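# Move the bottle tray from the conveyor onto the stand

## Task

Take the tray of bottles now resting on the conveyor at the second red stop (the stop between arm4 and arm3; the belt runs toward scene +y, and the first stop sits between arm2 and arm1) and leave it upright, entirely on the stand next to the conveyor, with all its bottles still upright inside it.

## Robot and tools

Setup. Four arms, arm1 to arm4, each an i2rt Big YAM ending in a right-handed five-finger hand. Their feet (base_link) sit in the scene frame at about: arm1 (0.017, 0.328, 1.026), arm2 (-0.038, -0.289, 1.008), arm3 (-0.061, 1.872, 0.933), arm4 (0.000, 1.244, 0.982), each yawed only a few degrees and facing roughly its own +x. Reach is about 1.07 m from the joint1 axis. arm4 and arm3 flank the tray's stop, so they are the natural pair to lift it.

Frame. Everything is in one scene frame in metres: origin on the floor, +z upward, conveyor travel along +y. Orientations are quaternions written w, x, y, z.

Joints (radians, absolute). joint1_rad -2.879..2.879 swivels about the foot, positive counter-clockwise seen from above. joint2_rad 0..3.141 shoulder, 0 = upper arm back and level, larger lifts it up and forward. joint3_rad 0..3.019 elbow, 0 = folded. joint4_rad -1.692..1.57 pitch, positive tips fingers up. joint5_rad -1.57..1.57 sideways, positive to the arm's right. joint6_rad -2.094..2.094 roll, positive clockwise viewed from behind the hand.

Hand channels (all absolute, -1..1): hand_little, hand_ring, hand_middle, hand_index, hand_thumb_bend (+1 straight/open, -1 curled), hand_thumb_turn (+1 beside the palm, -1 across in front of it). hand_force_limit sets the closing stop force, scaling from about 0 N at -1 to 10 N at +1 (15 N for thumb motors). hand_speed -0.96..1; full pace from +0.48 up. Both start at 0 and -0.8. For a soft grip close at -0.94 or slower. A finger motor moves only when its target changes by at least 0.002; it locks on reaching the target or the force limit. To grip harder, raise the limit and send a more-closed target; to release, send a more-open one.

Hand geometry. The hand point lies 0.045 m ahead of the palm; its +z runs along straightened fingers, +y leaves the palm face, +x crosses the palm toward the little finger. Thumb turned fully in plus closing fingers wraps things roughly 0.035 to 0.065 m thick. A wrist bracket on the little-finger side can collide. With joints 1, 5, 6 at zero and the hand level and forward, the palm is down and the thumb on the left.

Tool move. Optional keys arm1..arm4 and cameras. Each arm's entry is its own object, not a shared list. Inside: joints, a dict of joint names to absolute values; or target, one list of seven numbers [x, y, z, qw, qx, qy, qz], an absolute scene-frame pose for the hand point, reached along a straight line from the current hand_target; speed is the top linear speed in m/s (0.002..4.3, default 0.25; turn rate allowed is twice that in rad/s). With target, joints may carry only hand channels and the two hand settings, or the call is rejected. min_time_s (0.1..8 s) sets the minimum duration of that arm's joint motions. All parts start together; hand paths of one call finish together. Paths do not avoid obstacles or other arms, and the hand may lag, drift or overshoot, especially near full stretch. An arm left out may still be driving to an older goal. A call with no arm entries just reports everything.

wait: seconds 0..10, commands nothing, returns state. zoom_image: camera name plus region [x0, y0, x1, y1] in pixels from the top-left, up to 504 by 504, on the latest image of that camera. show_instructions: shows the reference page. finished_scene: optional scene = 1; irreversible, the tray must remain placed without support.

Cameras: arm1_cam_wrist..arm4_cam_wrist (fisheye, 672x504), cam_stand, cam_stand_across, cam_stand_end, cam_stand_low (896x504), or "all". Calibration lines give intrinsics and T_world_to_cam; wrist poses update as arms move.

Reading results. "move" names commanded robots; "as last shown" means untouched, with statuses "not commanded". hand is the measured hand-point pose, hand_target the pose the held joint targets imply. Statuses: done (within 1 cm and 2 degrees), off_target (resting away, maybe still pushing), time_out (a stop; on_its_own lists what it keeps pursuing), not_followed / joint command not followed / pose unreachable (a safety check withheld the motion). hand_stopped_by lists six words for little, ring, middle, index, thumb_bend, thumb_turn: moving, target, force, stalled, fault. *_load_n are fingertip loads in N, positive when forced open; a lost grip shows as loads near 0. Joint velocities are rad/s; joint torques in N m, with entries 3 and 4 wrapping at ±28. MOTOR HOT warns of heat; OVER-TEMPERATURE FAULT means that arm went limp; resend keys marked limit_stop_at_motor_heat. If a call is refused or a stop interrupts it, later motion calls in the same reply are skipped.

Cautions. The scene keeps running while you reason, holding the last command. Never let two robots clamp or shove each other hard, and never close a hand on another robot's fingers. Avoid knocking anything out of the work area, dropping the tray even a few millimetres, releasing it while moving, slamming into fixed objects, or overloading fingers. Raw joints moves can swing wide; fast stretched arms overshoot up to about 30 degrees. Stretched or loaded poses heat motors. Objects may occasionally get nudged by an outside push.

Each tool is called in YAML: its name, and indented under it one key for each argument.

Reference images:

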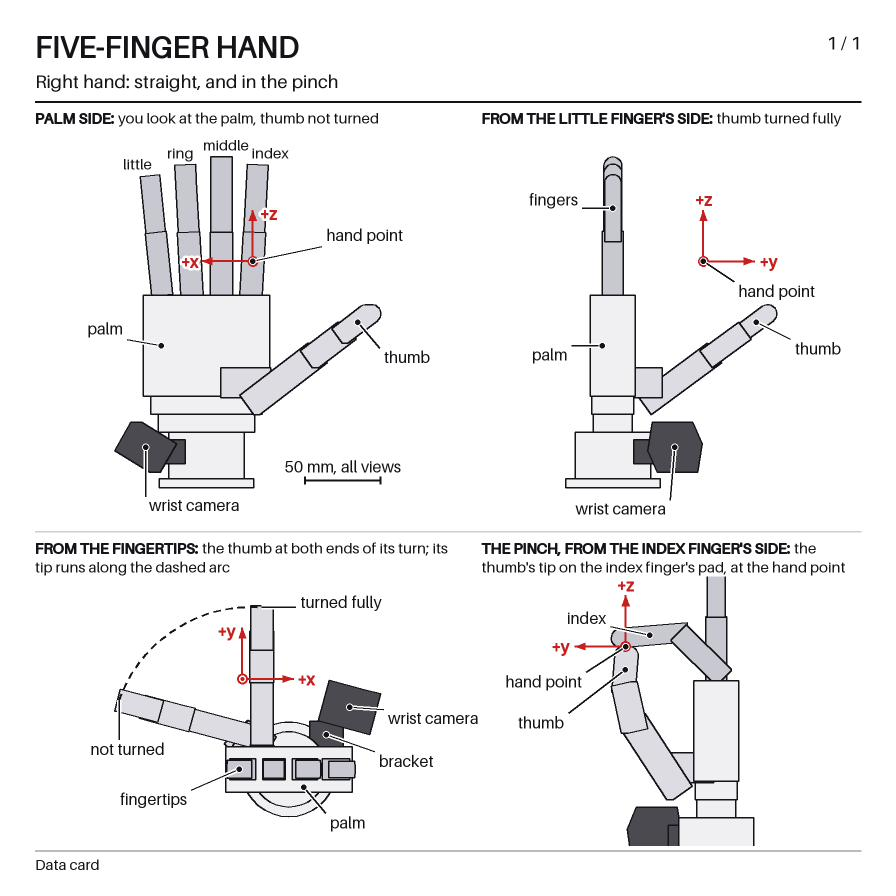

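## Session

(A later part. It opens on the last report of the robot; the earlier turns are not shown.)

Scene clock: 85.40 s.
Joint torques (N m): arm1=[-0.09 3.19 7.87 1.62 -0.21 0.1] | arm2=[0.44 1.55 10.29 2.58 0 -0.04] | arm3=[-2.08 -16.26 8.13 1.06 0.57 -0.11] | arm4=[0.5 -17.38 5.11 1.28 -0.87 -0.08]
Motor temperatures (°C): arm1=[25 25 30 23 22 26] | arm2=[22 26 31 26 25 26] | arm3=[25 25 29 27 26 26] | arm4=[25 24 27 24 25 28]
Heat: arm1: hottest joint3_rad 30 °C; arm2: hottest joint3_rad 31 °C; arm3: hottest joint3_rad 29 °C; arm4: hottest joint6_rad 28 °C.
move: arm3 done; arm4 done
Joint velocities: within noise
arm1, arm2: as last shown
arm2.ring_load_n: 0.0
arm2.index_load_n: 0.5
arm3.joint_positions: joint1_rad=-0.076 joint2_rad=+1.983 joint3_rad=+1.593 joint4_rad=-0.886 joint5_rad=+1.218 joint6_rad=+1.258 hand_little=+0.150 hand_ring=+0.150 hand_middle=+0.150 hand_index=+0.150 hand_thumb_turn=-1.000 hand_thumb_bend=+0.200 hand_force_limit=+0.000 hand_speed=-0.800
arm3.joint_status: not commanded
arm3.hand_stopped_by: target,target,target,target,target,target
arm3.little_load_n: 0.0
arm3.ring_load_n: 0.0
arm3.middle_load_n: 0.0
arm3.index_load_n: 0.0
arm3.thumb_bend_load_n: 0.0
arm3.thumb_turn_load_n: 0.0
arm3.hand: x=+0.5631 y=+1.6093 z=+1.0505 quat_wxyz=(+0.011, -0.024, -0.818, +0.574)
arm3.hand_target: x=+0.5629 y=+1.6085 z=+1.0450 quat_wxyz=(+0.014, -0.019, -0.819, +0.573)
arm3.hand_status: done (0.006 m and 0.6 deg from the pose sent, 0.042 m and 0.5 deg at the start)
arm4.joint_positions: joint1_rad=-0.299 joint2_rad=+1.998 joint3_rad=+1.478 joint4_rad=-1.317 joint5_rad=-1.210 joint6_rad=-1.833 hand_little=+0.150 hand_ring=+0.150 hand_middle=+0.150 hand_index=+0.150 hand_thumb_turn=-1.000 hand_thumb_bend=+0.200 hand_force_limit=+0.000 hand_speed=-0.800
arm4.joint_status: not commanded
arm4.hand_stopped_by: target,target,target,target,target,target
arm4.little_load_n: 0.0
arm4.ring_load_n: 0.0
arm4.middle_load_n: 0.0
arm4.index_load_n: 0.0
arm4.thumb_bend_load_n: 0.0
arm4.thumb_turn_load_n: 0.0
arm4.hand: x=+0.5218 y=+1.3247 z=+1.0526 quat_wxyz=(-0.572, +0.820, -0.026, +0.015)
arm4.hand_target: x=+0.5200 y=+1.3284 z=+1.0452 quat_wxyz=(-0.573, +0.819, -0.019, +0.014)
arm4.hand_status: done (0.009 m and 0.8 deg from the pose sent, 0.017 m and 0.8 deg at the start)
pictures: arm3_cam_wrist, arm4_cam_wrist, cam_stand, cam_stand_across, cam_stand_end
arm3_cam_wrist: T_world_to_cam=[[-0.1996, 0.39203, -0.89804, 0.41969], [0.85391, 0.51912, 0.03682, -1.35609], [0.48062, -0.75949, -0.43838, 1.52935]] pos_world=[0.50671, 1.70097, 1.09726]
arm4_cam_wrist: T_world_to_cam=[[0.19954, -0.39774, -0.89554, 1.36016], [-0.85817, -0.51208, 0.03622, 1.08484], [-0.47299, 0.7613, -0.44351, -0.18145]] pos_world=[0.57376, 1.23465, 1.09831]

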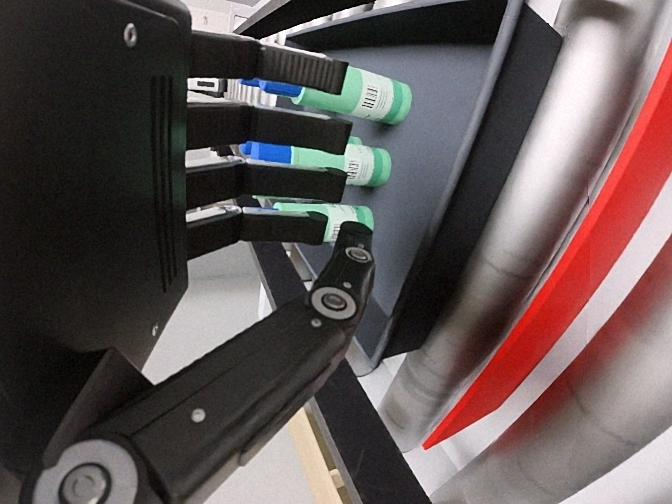

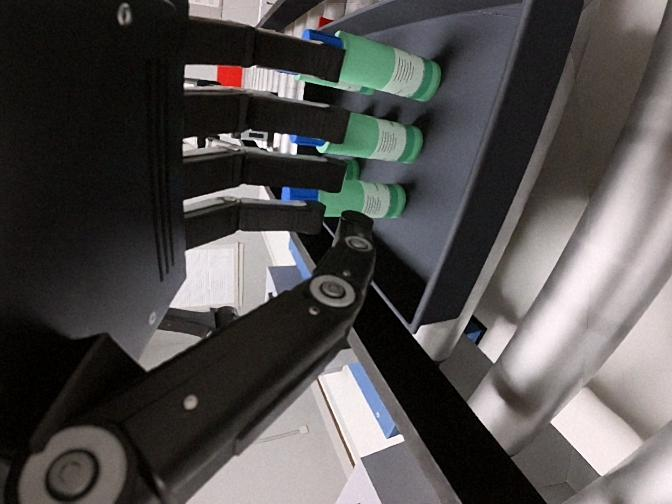

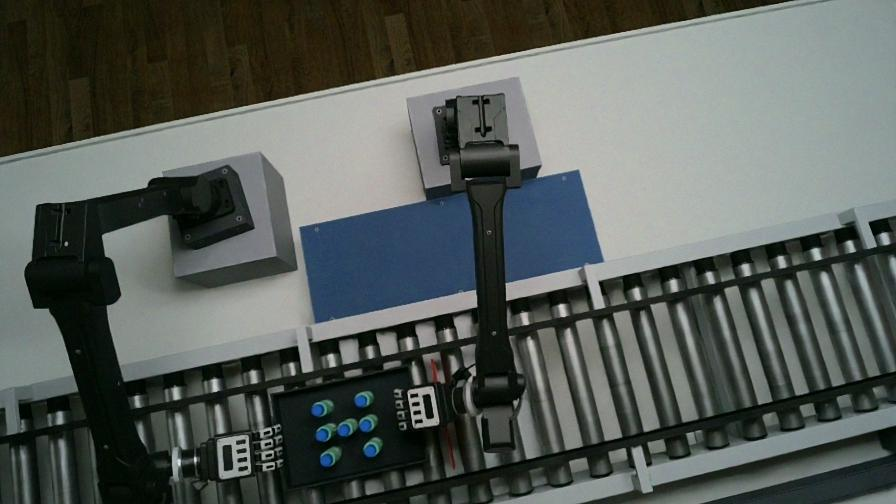

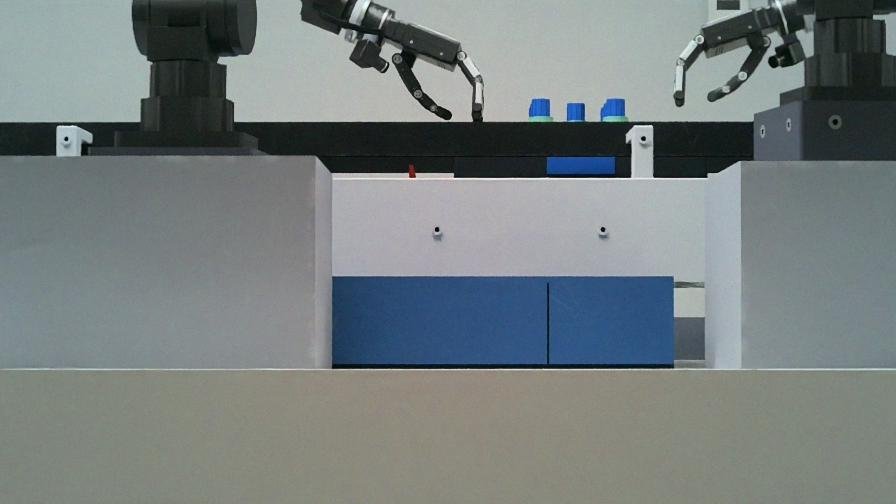

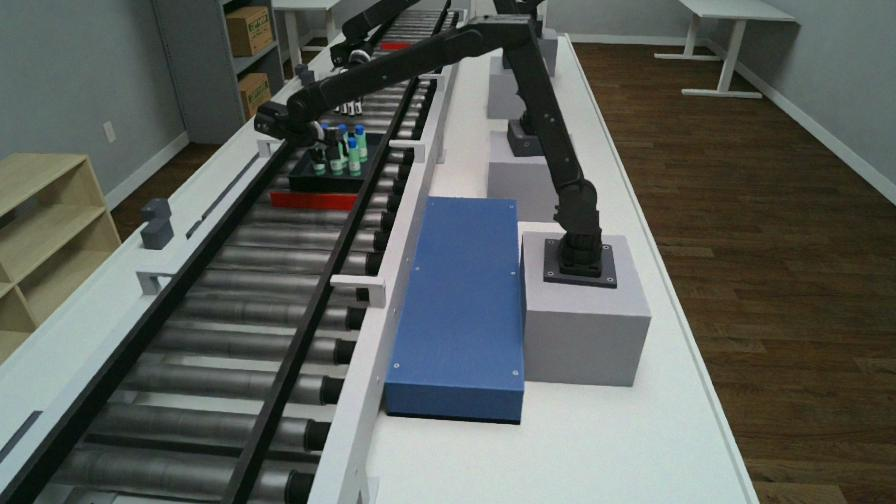

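zoom_image:
  camera: "arm3_cam_wrist"
  region: [320, 270, 460, 410]

zoom_image:
  camera: "arm4_cam_wrist"
  region: [360, 250, 500, 390]

zoom_image:
  camera: "cam_stand_end"
  region: [250, 80, 410, 220]

Scaled by 3.600 from the camera's image (finer frame: 960x720).

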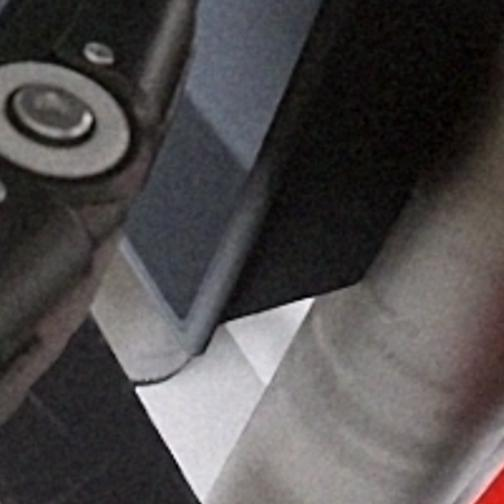

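Scaled by 3.600 from the camera's image (finer frame: 960x720).

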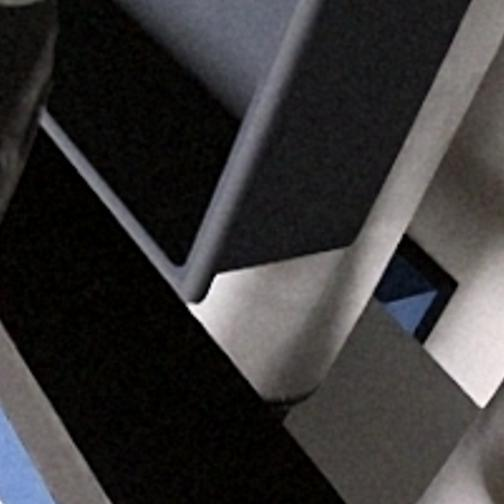

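Scaled by 3.150 from the camera's image (finer frame: 1280x720).

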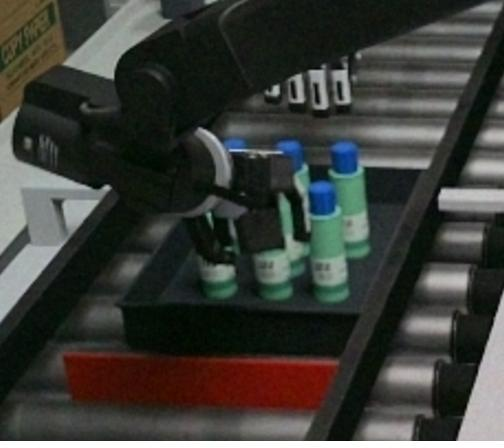

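move:
  arm3: {"target": [0.563, 1.6110, 0.997, -0.0135, 0.0193, 0.8189, -0.5734], "speed": 0.06}
  arm4: {"target": [0.52, 1.3266, 0.980, 0.5734, -0.8190, 0.0193, -0.0135], "speed": 0.06}
  cameras: ["cam_stand_end", "arm3_cam_wrist", "arm4_cam_wrist", "cam_stand_across", "cam_stand"]

zoom_image:
  camera: "arm3_cam_wrist"
  region: [270, 160, 470, 360]

zoom_image:
  camera: "arm4_cam_wrist"
  region: [270, 160, 470, 360]

zoom_image:
  camera: "cam_stand"
  region: [210, 334, 500, 504]

Scene clock: 93.17 s.
Joint torques (N m): arm1=[-0.09 3.37 7.68 1.68 -0.17 0.06] | arm2=[0.26 1.73 10.21 2.63 0.01 -0.05] | arm3=[-1.73 -15.91 7.92 1.07 0.6 -0.05] | arm4=[0.38 -17.96 4.66 1.25 -0.84 -0.08]
Motor temperatures (°C): arm1=[25 25 30 23 22 26] | arm2=[22 26 31 26 25 26] | arm3=[25 26 29 27 27 26] | arm4=[25 25 27 24 25 28]
Heat: arm1: hottest joint3_rad 30 °C; arm2: hottest joint3_rad 31 °C; arm3: hottest joint3_rad 29 °C; arm4: hottest joint6_rad 28 °C.
move: arm3 off_target; arm4 done
Joint velocities: within noise
arm1, arm2: as last shown
arm2.index_load_n: 0.0
arm3.joint_positions: joint1_rad=-0.076 joint2_rad=+2.028 joint3_rad=+1.542 joint4_rad=-0.789 joint5_rad=+1.218 joint6_rad=+1.257 hand_little=+0.150 hand_ring=+0.150 hand_middle=+0.150 hand_index=+0.150 hand_thumb_turn=-1.000 hand_thumb_bend=+0.200 hand_force_limit=+0.000 hand_speed=-0.800
arm3.joint_status: not commanded
arm3.hand_stopped_by: target,target,target,target,target,target
arm3.little_load_n: 0.0
arm3.ring_load_n: 0.0
arm3.middle_load_n: 0.0
arm3.index_load_n: 0.0
arm3.thumb_bend_load_n: 0.0
arm3.thumb_turn_load_n: 0.0
arm3.hand: x=+0.5622 y=+1.6100 z=+1.0075 quat_wxyz=(+0.011, -0.024, -0.818, +0.574)
arm3.hand_target: x=+0.5629 y=+1.6110 z=+0.9972 quat_wxyz=(+0.014, -0.019, -0.819, +0.573)
arm3.hand_status: off_target (0.011 m and 0.6 deg from the pose sent, 0.054 m and 0.6 deg at the start)
arm4.joint_positions: joint1_rad=-0.299 joint2_rad=+2.096 joint3_rad=+1.439 joint4_rad=-1.190 joint5_rad=-1.210 joint6_rad=-1.841 hand_little=+0.150 hand_ring=+0.150 hand_middle=+0.150 hand_index=+0.150 hand_thumb_turn=-1.000 hand_thumb_bend=+0.200 hand_force_limit=+0.000 hand_speed=-0.800
arm4.joint_status: not commanded
arm4.hand_stopped_by: target,target,target,target,target,target
arm4.little_load_n: 0.0
arm4.ring_load_n: 0.0
arm4.middle_load_n: 0.0
arm4.index_load_n: 0.0
arm4.thumb_bend_load_n: 0.0
arm4.thumb_turn_load_n: 0.0
arm4.hand: x=+0.5218 y=+1.3244 z=+0.9860 quat_wxyz=(-0.573, +0.819, -0.026, +0.012)
arm4.hand_target: x=+0.5200 y=+1.3266 z=+0.9800 quat_wxyz=(-0.573, +0.819, -0.019, +0.014)
arm4.hand_status: done (0.007 m and 0.8 deg from the pose sent, 0.073 m and 0.8 deg at the start)
pictures: arm3_cam_wrist, arm4_cam_wrist, cam_stand, cam_stand_across, cam_stand_end
arm3_cam_wrist: T_world_to_cam=[[-0.19969, 0.39198, -0.89804, 0.38088], [0.85378, 0.51933, 0.03683, -1.35435], [0.48081, -0.75938, -0.43837, 1.51113]] pos_world=[0.50581, 1.70157, 1.05436]
arm4_cam_wrist: T_world_to_cam=[[0.19723, -0.39603, -0.89681, 1.30059], [-0.85666, -0.51443, 0.03877, 1.08699], [-0.47669, 0.76061, -0.44072, -0.21062]] pos_world=[0.57425, 1.23445, 1.03141]

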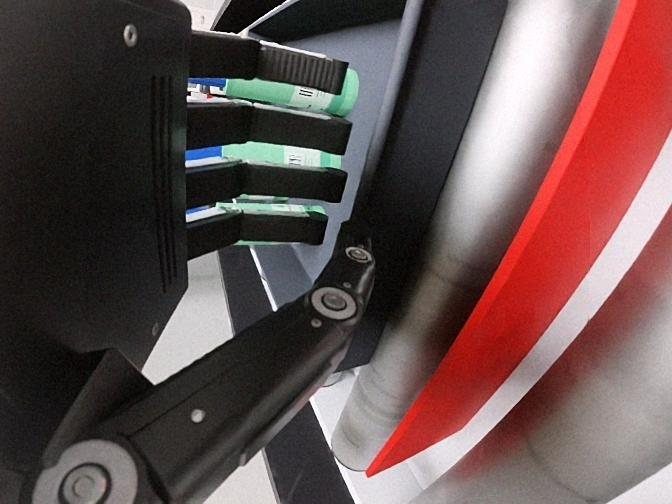

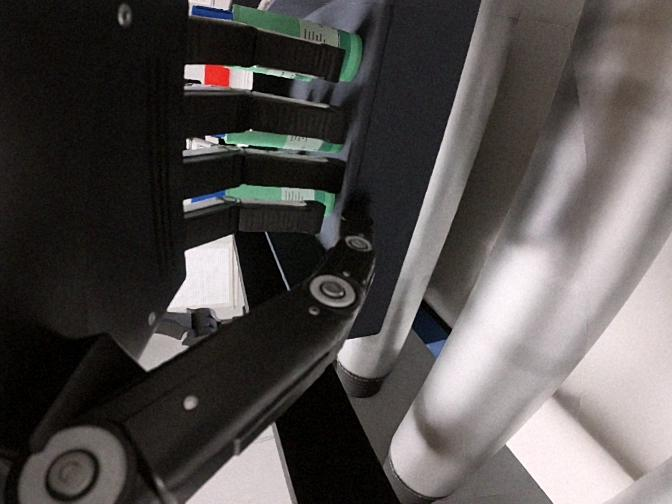

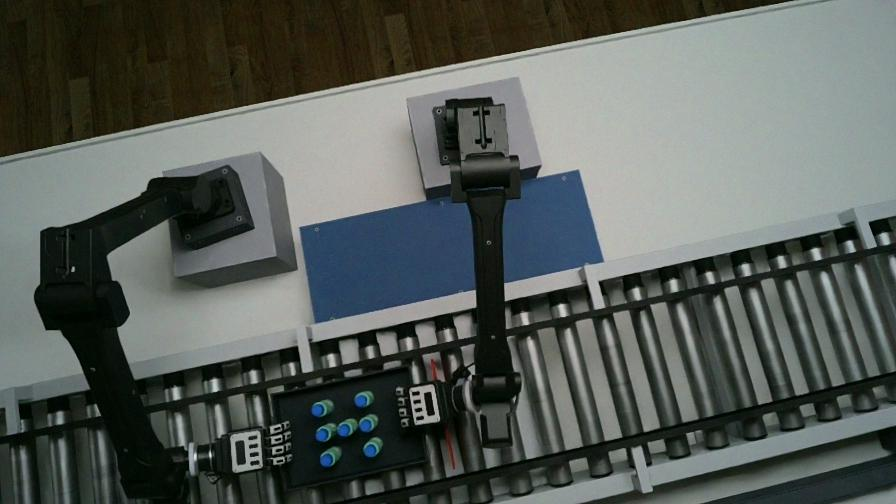

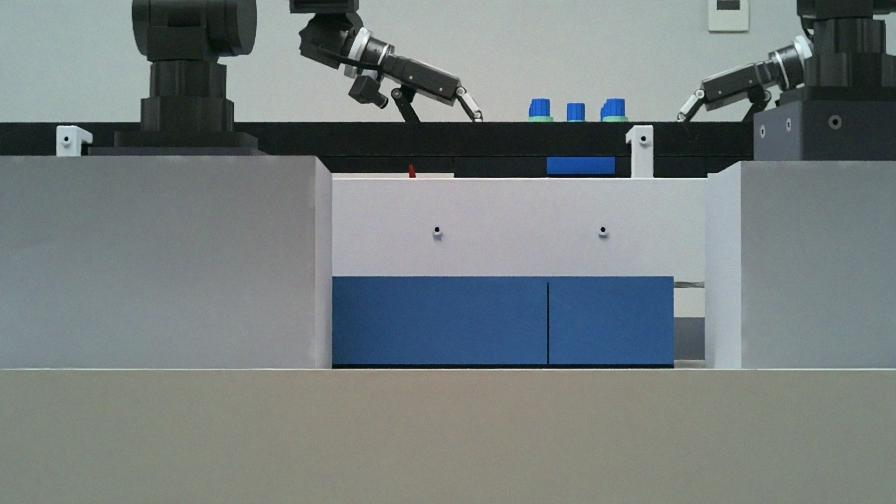

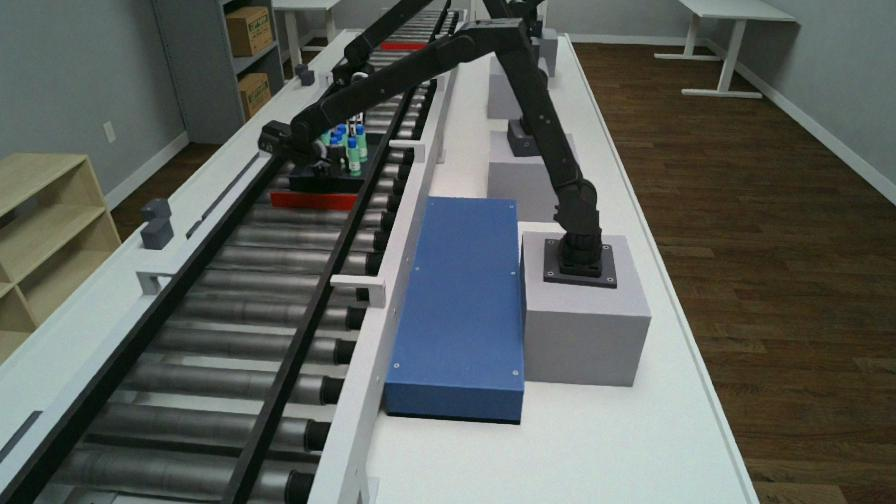

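Scaled by 2.520 from the camera's image (finer frame: 960x720).

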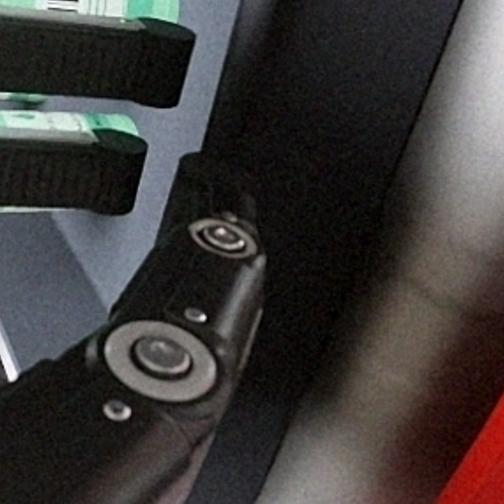

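Scaled by 2.520 from the camera's image (finer frame: 960x720).

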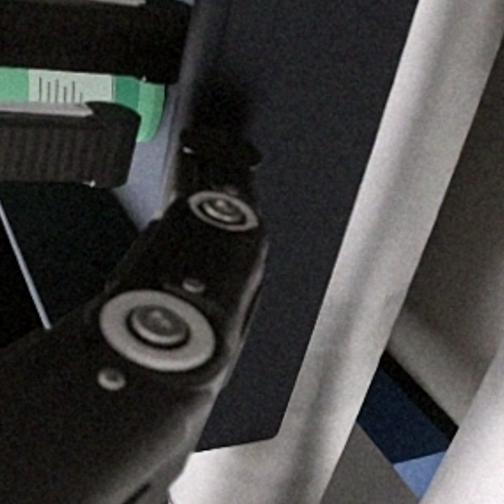

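Scaled by 1.738 from the camera's image (finer frame: 1280x720).

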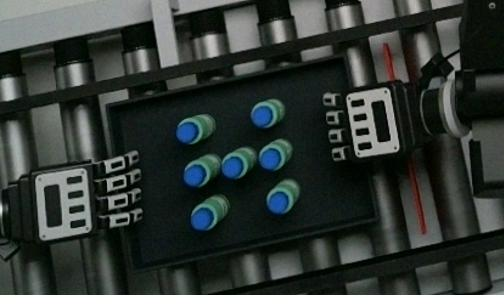

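move:
  arm3: {"target": [0.563, 1.6110, 0.982, -0.0135, 0.0193, 0.8189, -0.5734], "speed": 0.05}
  arm4: {"target": [0.52, 1.3266, 0.966, 0.5734, -0.8190, 0.0193, -0.0135], "speed": 0.05}
  cameras: ["arm3_cam_wrist", "arm4_cam_wrist", "cam_stand"]

zoom_image:
  camera: "arm3_cam_wrist"
  region: [230, 20, 430, 280]

zoom_image:
  camera: "arm4_cam_wrist"
  region: [230, 20, 430, 280]

zoom_image:
  camera: "cam_stand"
  region: [210, 334, 500, 504]

Scene clock: 96.77 s.
Joint torques (N m): arm1=[0.44 3.84 7.86 1.62 -0.16 0.05] | arm2=[0.09 1.61 10.19 2.48 0.01 -0.04] | arm3=[-1.85 -15.79 7.75 1.09 0.6 -0.05] | arm4=[0.32 -18.02 4.52 1.26 -0.84 -0.07]
Motor temperatures (°C): arm1=[25 25 30 23 22 26] | arm2=[22 26 31 26 25 26] | arm3=[25 26 29 27 27 26] | arm4=[25 25 27 24 25 28]
Heat: arm1: hottest joint3_rad 30 °C; arm2: hottest joint3_rad 31 °C; arm3: hottest joint3_rad 29 °C; arm4: hottest joint6_rad 28 °C.
move: arm3 done; arm4 done
Joint velocities: within noise
arm1, arm2: as last shown
arm3.joint_positions: joint1_rad=-0.076 joint2_rad=+2.048 joint3_rad=+1.529 joint4_rad=-0.757 joint5_rad=+1.218 joint6_rad=+1.257 hand_little=+0.150 hand_ring=+0.150 hand_middle=+0.150 hand_index=+0.150 hand_thumb_turn=-1.000 hand_thumb_bend=+0.200 hand_force_limit=+0.000 hand_speed=-0.800
arm3.joint_status: not commanded
arm3.hand_stopped_by: target,target,target,target,target,target
arm3.little_load_n: 0.0
arm3.ring_load_n: 0.0
arm3.middle_load_n: 0.0
arm3.index_load_n: 0.0
arm3.thumb_bend_load_n: 0.0
arm3.thumb_turn_load_n: 0.0
arm3.hand: x=+0.5623 y=+1.6101 z=+0.9917 quat_wxyz=(+0.011, -0.024, -0.818, +0.574)
arm3.hand_target: x=+0.5629 y=+1.6110 z=+0.9821 quat_wxyz=(+0.014, -0.019, -0.819, +0.573)
arm3.hand_status: done (0.010 m and 0.6 deg from the pose sent, 0.025 m and 0.6 deg at the start)
arm4.joint_positions: joint1_rad=-0.299 joint2_rad=+2.117 joint3_rad=+1.434 joint4_rad=-1.161 joint5_rad=-1.210 joint6_rad=-1.841 hand_little=+0.150 hand_ring=+0.150 hand_middle=+0.150 hand_index=+0.150 hand_thumb_turn=-1.000 hand_thumb_bend=+0.200 hand_force_limit=+0.000 hand_speed=-0.800
arm4.joint_status: not commanded
arm4.hand_stopped_by: target,target,target,target,target,target
arm4.little_load_n: 0.0
arm4.ring_load_n: 0.0
arm4.middle_load_n: 0.0
arm4.index_load_n: 0.0
arm4.thumb_bend_load_n: 0.0
arm4.thumb_turn_load_n: 0.0
arm4.hand: x=+0.5225 y=+1.3243 z=+0.9730 quat_wxyz=(-0.572, +0.819, -0.025, +0.014)
arm4.hand_target: x=+0.5200 y=+1.3265 z=+0.9661 quat_wxyz=(-0.573, +0.819, -0.019, +0.014)
arm4.hand_status: done (0.008 m and 0.7 deg from the pose sent, 0.020 m and 0.7 deg at the start)
arm3_cam_wrist: T_world_to_cam=[[-0.20036, 0.39205, -0.89786, 0.36666], [0.85378, 0.51937, 0.03626, -1.35344], [0.48053, -0.75931, -0.43879, 1.50477]] pos_world=[0.50591, 1.70177, 1.03856]
arm4_cam_wrist: T_world_to_cam=[[0.19959, -0.39643, -0.89611, 1.28731], [-0.85677, -0.51439, 0.03673, 1.08995], [-0.47551, 0.76042, -0.44232, -0.21482]] pos_world=[0.57475, 1.23435, 1.01851]

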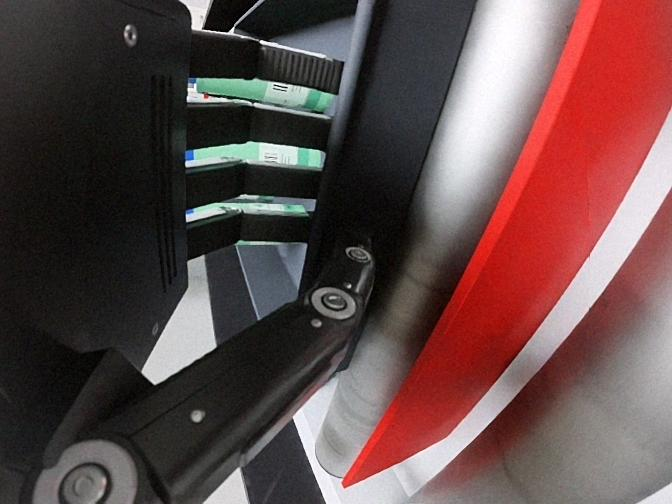

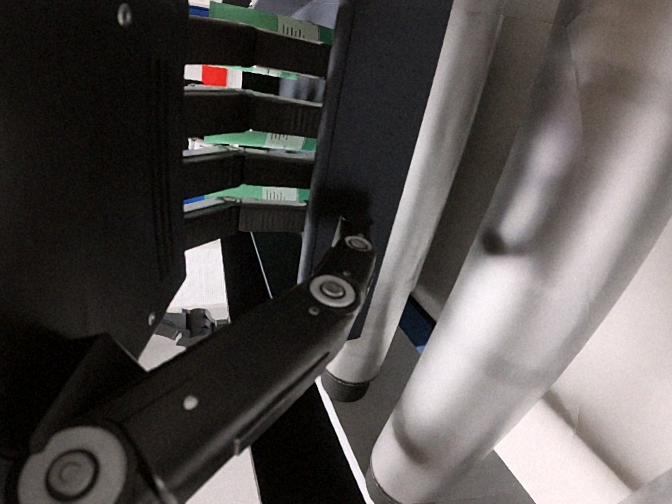

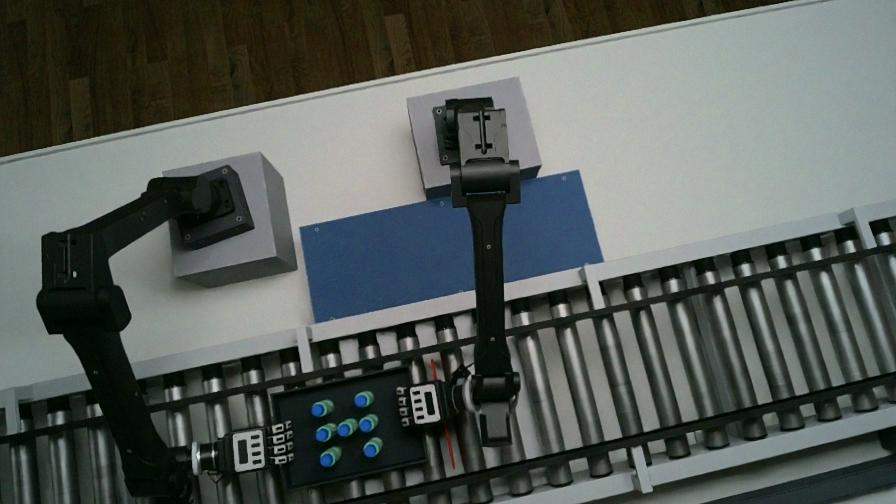

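Scaled by 1.938 from the camera's image (finer frame: 960x720).

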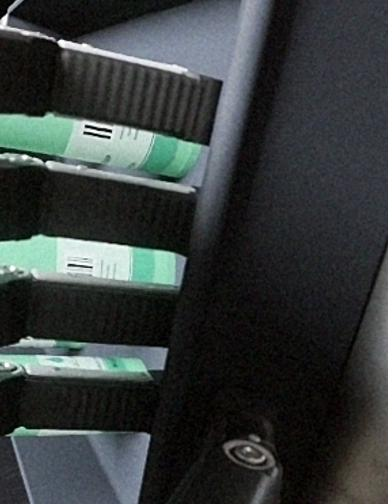

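Scaled by 1.938 from the camera's image (finer frame: 960x720).

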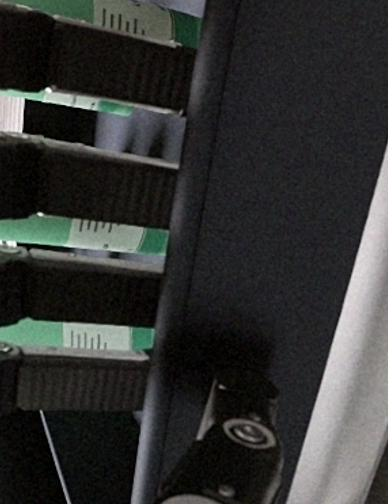

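Scaled by 1.738 from the camera's image (finer frame: 1280x720).

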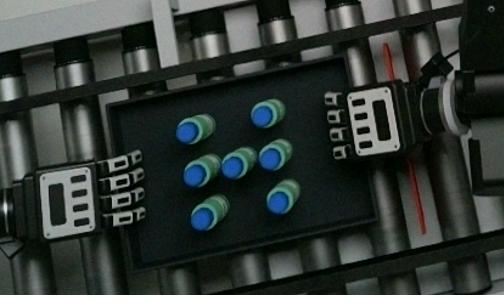

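move:
  arm3: {"target": [0.563, 1.6045, 0.979, -0.0135, 0.0193, 0.8189, -0.5734], "speed": 0.03, "joints": {"hand_speed": -0.94}}
  arm4: {"target": [0.52, 1.3330, 0.963, 0.5734, -0.8190, 0.0193, -0.0135], "speed": 0.03, "joints": {"hand_speed": -0.94}}
  cameras: ["arm3_cam_wrist", "arm4_cam_wrist", "cam_stand"]

zoom_image:
  camera: "arm3_cam_wrist"
  region: [250, 140, 410, 340]

zoom_image:
  camera: "arm4_cam_wrist"
  region: [250, 140, 410, 340]

Scene clock: 104.70 s.
Joint torques (N m): arm1=[-0.73 3.96 7.64 1.55 -0.15 0.04] | arm2=[0.44 1.55 10.28 2.5 0 -0.02] | arm3=[-2.67 -15.68 7.68 1.16 0.56 -0.1] | arm4=[1.2 -18.08 4.42 1.28 -0.95 0.17]
Motor temperatures (°C): arm1=[25 25 30 23 22 26] | arm2=[22 26 31 26 25 26] | arm3=[25 27 29 27 27 26] | arm4=[25 25 27 24 25 28]
Heat: arm1: hottest joint3_rad 30 °C; arm2: hottest joint3_rad 31 °C; arm3: hottest joint3_rad 29 °C; arm4: hottest joint6_rad 28 °C.
move: arm3 off_target; arm4 off_target
Joint velocities: within noise
arm1, arm2: as last shown
arm3.joint_positions: joint1_rad=-0.076 joint2_rad=+2.048 joint3_rad=+1.525 joint4_rad=-0.723 joint5_rad=+1.216 joint6_rad=+1.237 hand_little=+0.150 hand_ring=+0.150 hand_middle=+0.150 hand_index=+0.150 hand_thumb_turn=-1.000 hand_thumb_bend=+0.200 hand_force_limit=+0.000 hand_speed=-0.940
arm3.joint_status: all done
arm3.hand_stopped_by: target,target,target,target,target,target
arm3.little_load_n: 0.0
arm3.ring_load_n: 0.0
arm3.middle_load_n: 0.0
arm3.index_load_n: 0.0
arm3.thumb_bend_load_n: 0.0
arm3.thumb_turn_load_n: 0.0
arm3.hand: x=+0.5661 y=+1.6099 z=+0.9914 quat_wxyz=(+0.004, -0.024, -0.818, +0.575)
arm3.hand_target: x=+0.5627 y=+1.6046 z=+0.9792 quat_wxyz=(+0.014, -0.020, -0.819, +0.573)
arm3.hand_status: off_target (0.014 m and 1.2 deg from the pose sent, 0.014 m and 0.6 deg at the start)
arm4.joint_positions: joint1_rad=-0.299 joint2_rad=+2.117 joint3_rad=+1.424 joint4_rad=-1.124 joint5_rad=-1.210 joint6_rad=-1.841 hand_little=+0.150 hand_ring=+0.150 hand_middle=+0.150 hand_index=+0.150 hand_thumb_turn=-1.000 hand_thumb_bend=+0.200 hand_force_limit=+0.000 hand_speed=-0.940
arm4.joint_status: all done
arm4.hand_stopped_by: target,target,target,target,target,target
arm4.little_load_n: 0.0
arm4.ring_load_n: 0.0
arm4.middle_load_n: 0.0
arm4.index_load_n: 0.0
arm4.thumb_bend_load_n: 0.0
arm4.thumb_turn_load_n: 0.0
arm4.hand: x=+0.5254 y=+1.3238 z=+0.9683 quat_wxyz=(-0.571, +0.820, -0.017, +0.025)
arm4.hand_target: x=+0.5200 y=+1.3327 z=+0.9631 quat_wxyz=(-0.573, +0.819, -0.019, +0.013)
arm4.hand_status: off_target (0.012 m and 1.3 deg from the pose sent, 0.013 m and 0.7 deg at the start)
arm3_cam_wrist: T_world_to_cam=[[-0.19314, 0.3891, -0.90072, 0.37074], [0.84963, 0.52547, 0.04482, -1.37246], [0.49074, -0.75662, -0.43208, 1.48587]] pos_world=[0.5085, 1.70118, 1.03746]
arm4_cam_wrist: T_world_to_cam=[[0.2239, -0.40007, -0.88872, 1.26726], [-0.85742, -0.51438, 0.01554, 1.11325], [-0.46335, 0.75852, -0.4582, -0.20358]] pos_world=[0.57646, 1.23404, 1.01566]

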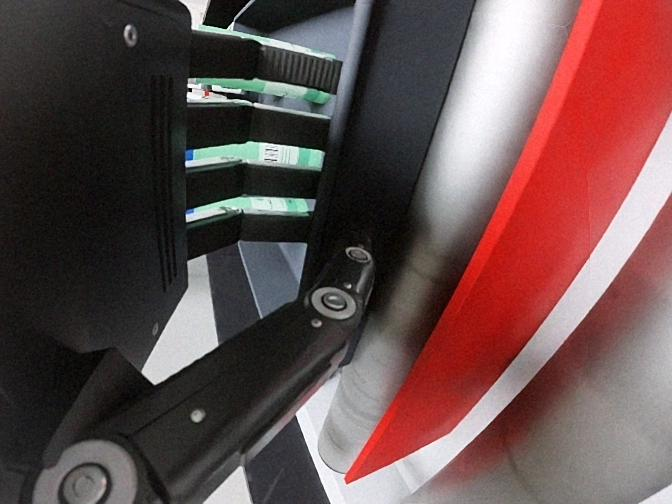

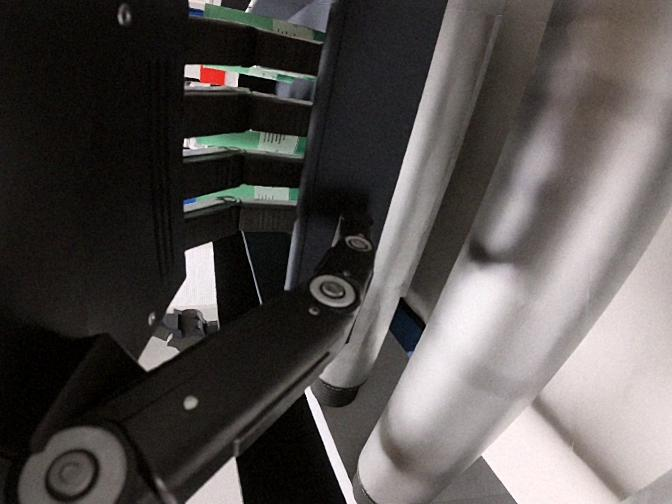

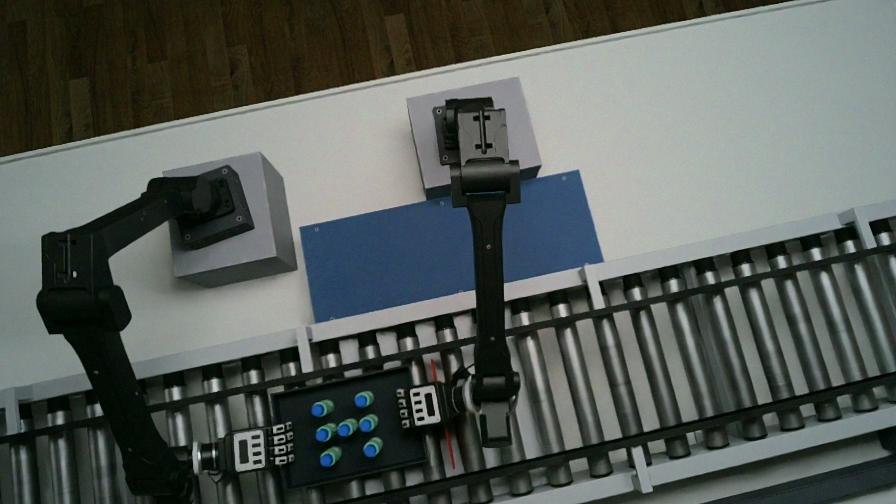

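Scaled by 2.520 from the camera's image (finer frame: 960x720).

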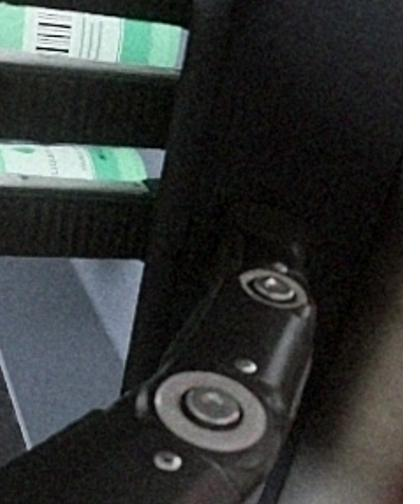

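Scaled by 2.520 from the camera's image (finer frame: 960x720).

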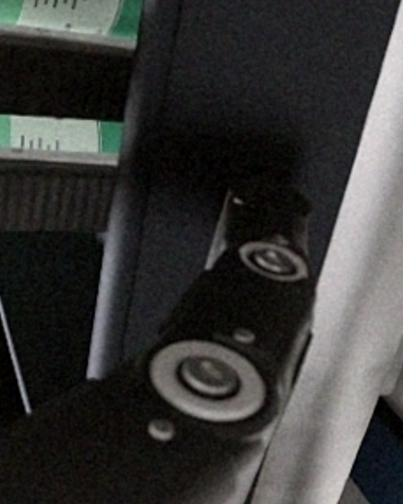

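move:
  arm3: {"target": [0.561, 1.5990, 0.976, -0.0135, 0.0193, 0.8189, -0.5734], "speed": 0.04}
  arm4: {"target": [0.518, 1.3370, 0.963, 0.5734, -0.8190, 0.0193, -0.0135], "speed": 0.04}
  cameras: ["arm3_cam_wrist", "arm4_cam_wrist"]

zoom_image:
  camera: "arm3_cam_wrist"
  region: [250, 140, 410, 340]

zoom_image:
  camera: "arm4_cam_wrist"
  region: [250, 140, 410, 340]

Scene clock: 107.43 s.
Joint torques (N m): arm1=[-0.5 3.72 7.64 1.73 -0.2 0.04] | arm2=[0.38 1.44 10.22 2.62 0.03 -0.06] | arm3=[-2.78 -15.74 7.61 1.17 0.55 -0.11] | arm4=[1.26 -18.61 4.36 1.25 -0.95 0.24]
Motor temperatures (°C): arm1=[25 25 30 23 22 26] | arm2=[22 26 31 26 25 26] | arm3=[25 27 29 27 27 26] | arm4=[25 25 27 24 25 28]
Heat: arm1: hottest joint3_rad 30 °C; arm2: hottest joint3_rad 31 °C; arm3: hottest joint3_rad 29 °C; arm4: hottest joint6_rad 28 °C.
move: arm3 off_target; arm4 off_target
Joint velocities: within noise
arm1, arm2: as last shown
arm3.joint_positions: joint1_rad=-0.082 joint2_rad=+2.048 joint3_rad=+1.512 joint4_rad=-0.687 joint5_rad=+1.212 joint6_rad=+1.212 hand_little=+0.150 hand_ring=+0.150 hand_middle=+0.150 hand_index=+0.150 hand_thumb_turn=-1.000 hand_thumb_bend=+0.200 hand_force_limit=+0.000 hand_speed=-0.940
arm3.joint_status: not commanded
arm3.hand_stopped_by: target,target,target,target,target,target
arm3.little_load_n: 0.0
arm3.ring_load_n: -0.5
arm3.middle_load_n: 0.0
arm3.index_load_n: 0.0
arm3.thumb_bend_load_n: 0.0
arm3.thumb_turn_load_n: -0.5
arm3.hand: x=+0.5650 y=+1.6060 z=+0.9878 quat_wxyz=(+0.004, -0.023, -0.818, +0.575)
arm3.hand_target: x=+0.5608 y=+1.5991 z=+0.9762 quat_wxyz=(+0.014, -0.020, -0.819, +0.573)
arm3.hand_status: off_target (0.014 m and 1.2 deg from the pose sent, 0.020 m and 1.2 deg at the start)
arm4.joint_positions: joint1_rad=-0.294 joint2_rad=+2.117 joint3_rad=+1.410 joint4_rad=-1.102 joint5_rad=-1.212 joint6_rad=-1.828 hand_little=+0.150 hand_ring=+0.150 hand_middle=+0.150 hand_index=+0.150 hand_thumb_turn=-1.000 hand_thumb_bend=+0.200 hand_force_limit=+0.000 hand_speed=-0.940
arm4.joint_status: not commanded
arm4.hand_stopped_by: target,target,target,target,target,target
arm4.little_load_n: 0.0
arm4.ring_load_n: 0.0
arm4.middle_load_n: 0.0
arm4.index_load_n: 0.0
arm4.thumb_bend_load_n: 0.0
arm4.thumb_turn_load_n: 0.0
arm4.hand: x=+0.5228 y=+1.3268 z=+0.9644 quat_wxyz=(-0.572, +0.820, -0.018, +0.023)
arm4.hand_target: x=+0.5178 y=+1.3368 z=+0.9630 quat_wxyz=(-0.573, +0.819, -0.019, +0.013)
arm4.hand_status: off_target (0.011 m and 1.2 deg from the pose sent, 0.016 m and 1.3 deg at the start)
arm3_cam_wrist: T_world_to_cam=[[-0.19469, 0.38871, -0.90056, 0.37018], [0.84836, 0.52756, 0.04431, -1.37147], [0.49232, -0.75537, -0.43247, 1.47945]] pos_world=[0.5072, 1.69718, 1.03396]
arm4_cam_wrist: T_world_to_cam=[[0.22084, -0.399, -0.88996, 1.2669], [-0.85757, -0.51406, 0.01766, 1.11026], [-0.46454, 0.75931, -0.4557, -0.21179]] pos_world=[0.57396, 1.23705, 1.01136]

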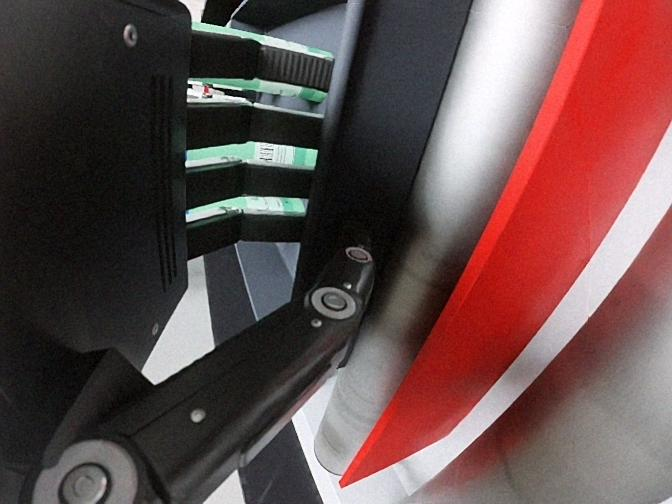

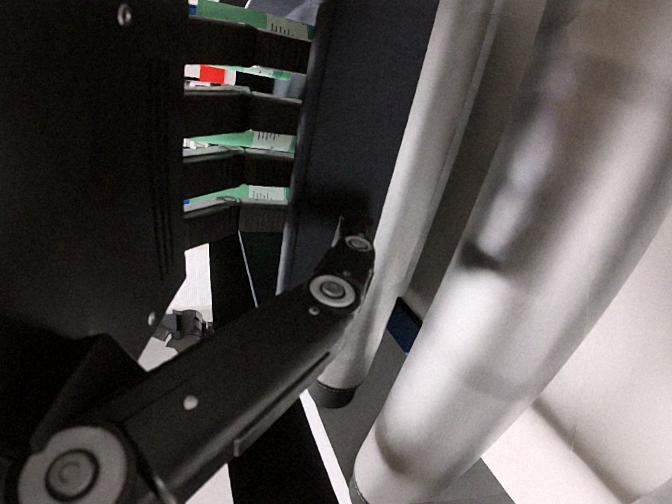

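Scaled by 2.520 from the camera's image (finer frame: 960x720).

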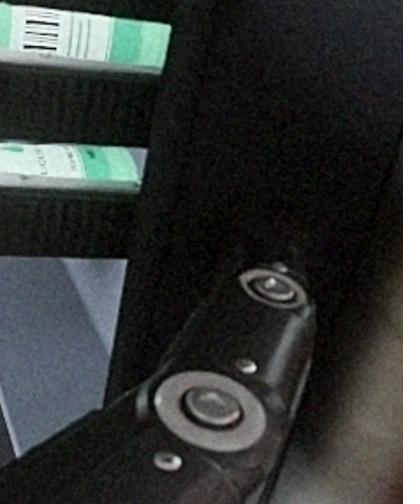

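Scaled by 2.520 from the camera's image (finer frame: 960x720).

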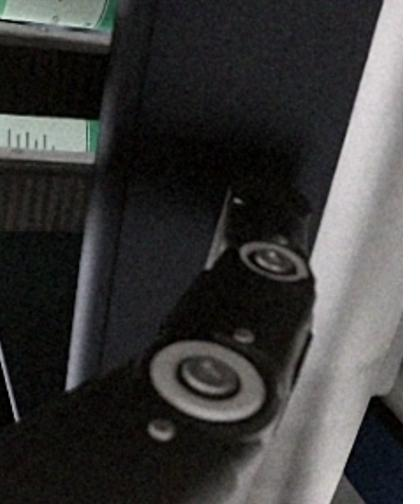

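move:
  arm3: {"target":[0.561,1.599,0.980,-0.0135,0.0193,0.8189,-0.5734],"speed":0.05}
  arm4: {"target":[0.518,1.339,0.965,0.5734,-0.819,0.0193,-0.0135],"speed":0.05}
  cameras: ["cam_stand_across","arm3_cam_wrist","arm4_cam_wrist"]

Scene clock: 112.07 s.
Joint torques (N m): arm1=[-0.56 3.66 7.77 1.66 -0.1 0.06] | arm2=[0.5 1.55 10.25 2.54 0.03 -0.04] | arm3=[-2.73 -16.15 7.9 0.84 0.55 -0.12] | arm4=[1.26 -18.96 4.18 1.33 -0.95 0.22]
Motor temperatures (°C): arm1=[25 25 30 23 22 26] | arm2=[22 26 32 26 25 26] | arm3=[25 27 29 27 27 26] | arm4=[25 26 26 24 25 28]
Heat: arm1: hottest joint3_rad 30 °C; arm2: hottest joint3_rad 32 °C; arm3: hottest joint3_rad 29 °C; arm4: hottest joint6_rad 28 °C.
move: arm3 off_target; arm4 off_target
Joint velocities: within noise
arm1.joint_positions: joint1_rad=+0.098 joint2_rad=+0.547 joint3_rad=+1.374 joint4_rad=-1.301 joint5_rad=-0.090 joint6_rad=-1.151 hand_little=+1.000 hand_ring=+1.000 hand_middle=+1.000 hand_index=+1.000 hand_thumb_turn=+1.000 hand_thumb_bend=+1.000 hand_force_limit=+0.000 hand_speed=-0.800
arm1.joint_status: not commanded
arm1.hand_stopped_by: target,target,target,target,target,target
arm1.little_load_n: 0.0
arm1.ring_load_n: 0.0
arm1.middle_load_n: 0.0
arm1.index_load_n: 0.0
arm1.thumb_bend_load_n: 0.0
arm1.thumb_turn_load_n: 0.0
arm1.hand: x=+0.2290 y=+0.3345 z=+1.5209 quat_wxyz=(-0.189, +0.849, -0.087, +0.486)
arm1.hand_target: x=+0.2278 y=+0.3343 z=+1.5297 quat_wxyz=(-0.191, +0.843, -0.086, +0.495)
arm1.hand_status: not commanded
arm2.joint_positions: joint1_rad=-0.023 joint2_rad=+0.637 joint3_rad=+1.321 joint4_rad=-1.164 joint5_rad=-0.169 joint6_rad=-1.285 hand_little=+1.000 hand_ring=+1.000 hand_middle=+1.000 hand_index=+1.000 hand_thumb_turn=+1.000 hand_thumb_bend=+1.000 hand_force_limit=+0.000 hand_speed=-0.800
arm2.joint_status: not commanded
arm2.hand_stopped_by: target,target,target,target,target,target
arm2.little_load_n: 0.0
arm2.ring_load_n: 0.0
arm2.middle_load_n: 0.0
arm2.index_load_n: 0.0
arm2.thumb_bend_load_n: 0.0
arm2.thumb_turn_load_n: 0.0
arm2.hand: x=+0.2284 y=-0.3437 z=+1.4937 quat_wxyz=(-0.109, +0.840, -0.138, +0.514)
arm2.hand_target: x=+0.2275 y=-0.3436 z=+1.5044 quat_wxyz=(-0.110, +0.834, -0.136, +0.524)
arm2.hand_status: not commanded
arm3.joint_positions: joint1_rad=-0.082 joint2_rad=+2.048 joint3_rad=+1.512 joint4_rad=-0.687 joint5_rad=+1.212 joint6_rad=+1.211 hand_little=+0.150 hand_ring=+0.150 hand_middle=+0.150 hand_index=+0.150 hand_thumb_turn=-1.000 hand_thumb_bend=+0.200 hand_force_limit=+0.000 hand_speed=-0.940
arm3.joint_status: not commanded
arm3.hand_stopped_by: target,target,target,target,target,target
arm3.little_load_n: 0.0
arm3.ring_load_n: 0.0
arm3.middle_load_n: 0.0
arm3.index_load_n: 0.0
arm3.thumb_bend_load_n: 0.0
arm3.thumb_turn_load_n: 0.0
arm3.hand: x=+0.5648 y=+1.6060 z=+0.9876 quat_wxyz=(+0.004, -0.022, -0.818, +0.575)
arm3.hand_target: x=+0.5608 y=+1.5991 z=+0.9800 quat_wxyz=(+0.014, -0.019, -0.819, +0.573)
arm3.hand_status: off_target (0.011 m and 1.1 deg from the pose sent, 0.011 m and 1.2 deg at the start)
arm4.joint_positions: joint1_rad=-0.290 joint2_rad=+2.117 joint3_rad=+1.410 joint4_rad=-1.094 joint5_rad=-1.213 joint6_rad=-1.817 hand_little=+0.150 hand_ring=+0.150 hand_middle=+0.150 hand_index=+0.150 hand_thumb_turn=-1.000 hand_thumb_bend=+0.200 hand_force_limit=+0.000 hand_speed=-0.940
arm4.joint_status: not commanded
arm4.hand_stopped_by: target,target,target,target,target,target
arm4.little_load_n: 0.0
arm4.ring_load_n: 0.0
arm4.middle_load_n: 0.0
arm4.index_load_n: 0.0
arm4.thumb_bend_load_n: 0.0
arm4.thumb_turn_load_n: 0.0
arm4.hand: x=+0.5232 y=+1.3293 z=+0.9643 quat_wxyz=(-0.572, +0.820, -0.019, +0.022)
arm4.hand_target: x=+0.5179 y=+1.3389 z=+0.9649 quat_wxyz=(-0.573, +0.819, -0.019, +0.013)
arm4.hand_status: off_target (0.011 m and 1.0 deg from the pose sent, 0.013 m and 1.2 deg at the start)
pictures: arm3_cam_wrist, arm4_cam_wrist, cam_stand_across
arm3_cam_wrist: T_world_to_cam=[[-0.19609, 0.38866, -0.90027, 0.37058], [0.84821, 0.5279, 0.04315, -1.37068], [0.49203, -0.75516, -0.43318, 1.47998]] pos_world=[0.5071, 1.69718, 1.03386]
arm4_cam_wrist: T_world_to_cam=[[0.21909, -0.39857, -0.89058, 1.26875], [-0.85705, -0.51485, 0.01958, 1.11076], [-0.46632, 0.75899, -0.4544, -0.21328]] pos_world=[0.57456, 1.23944, 1.01127]

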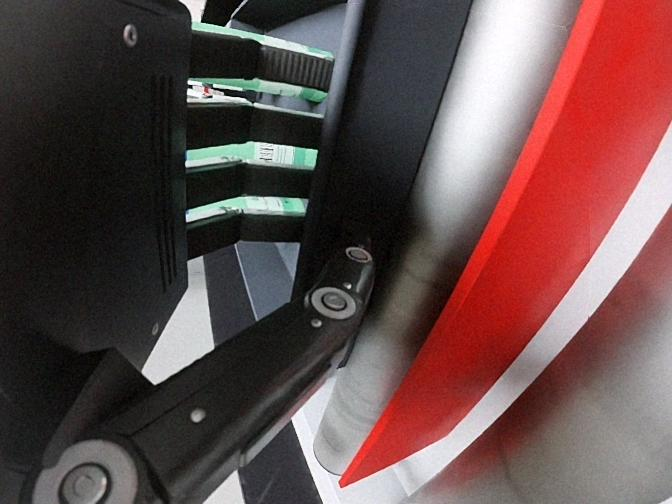

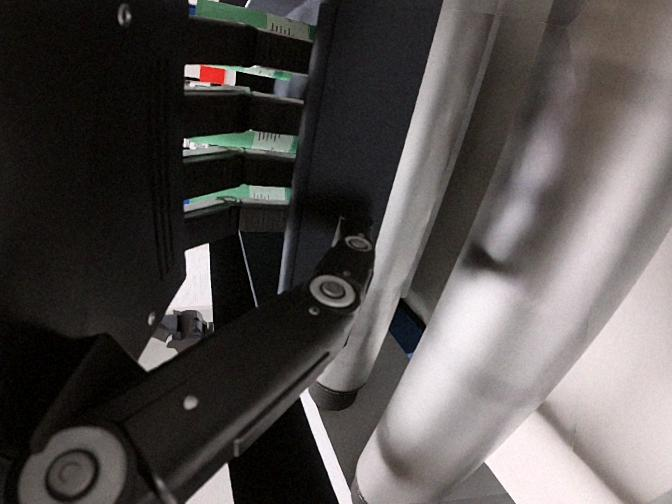

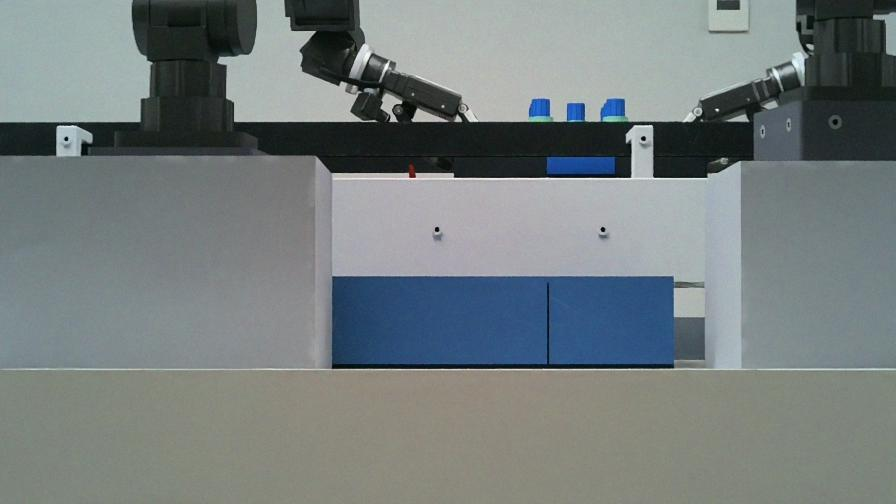

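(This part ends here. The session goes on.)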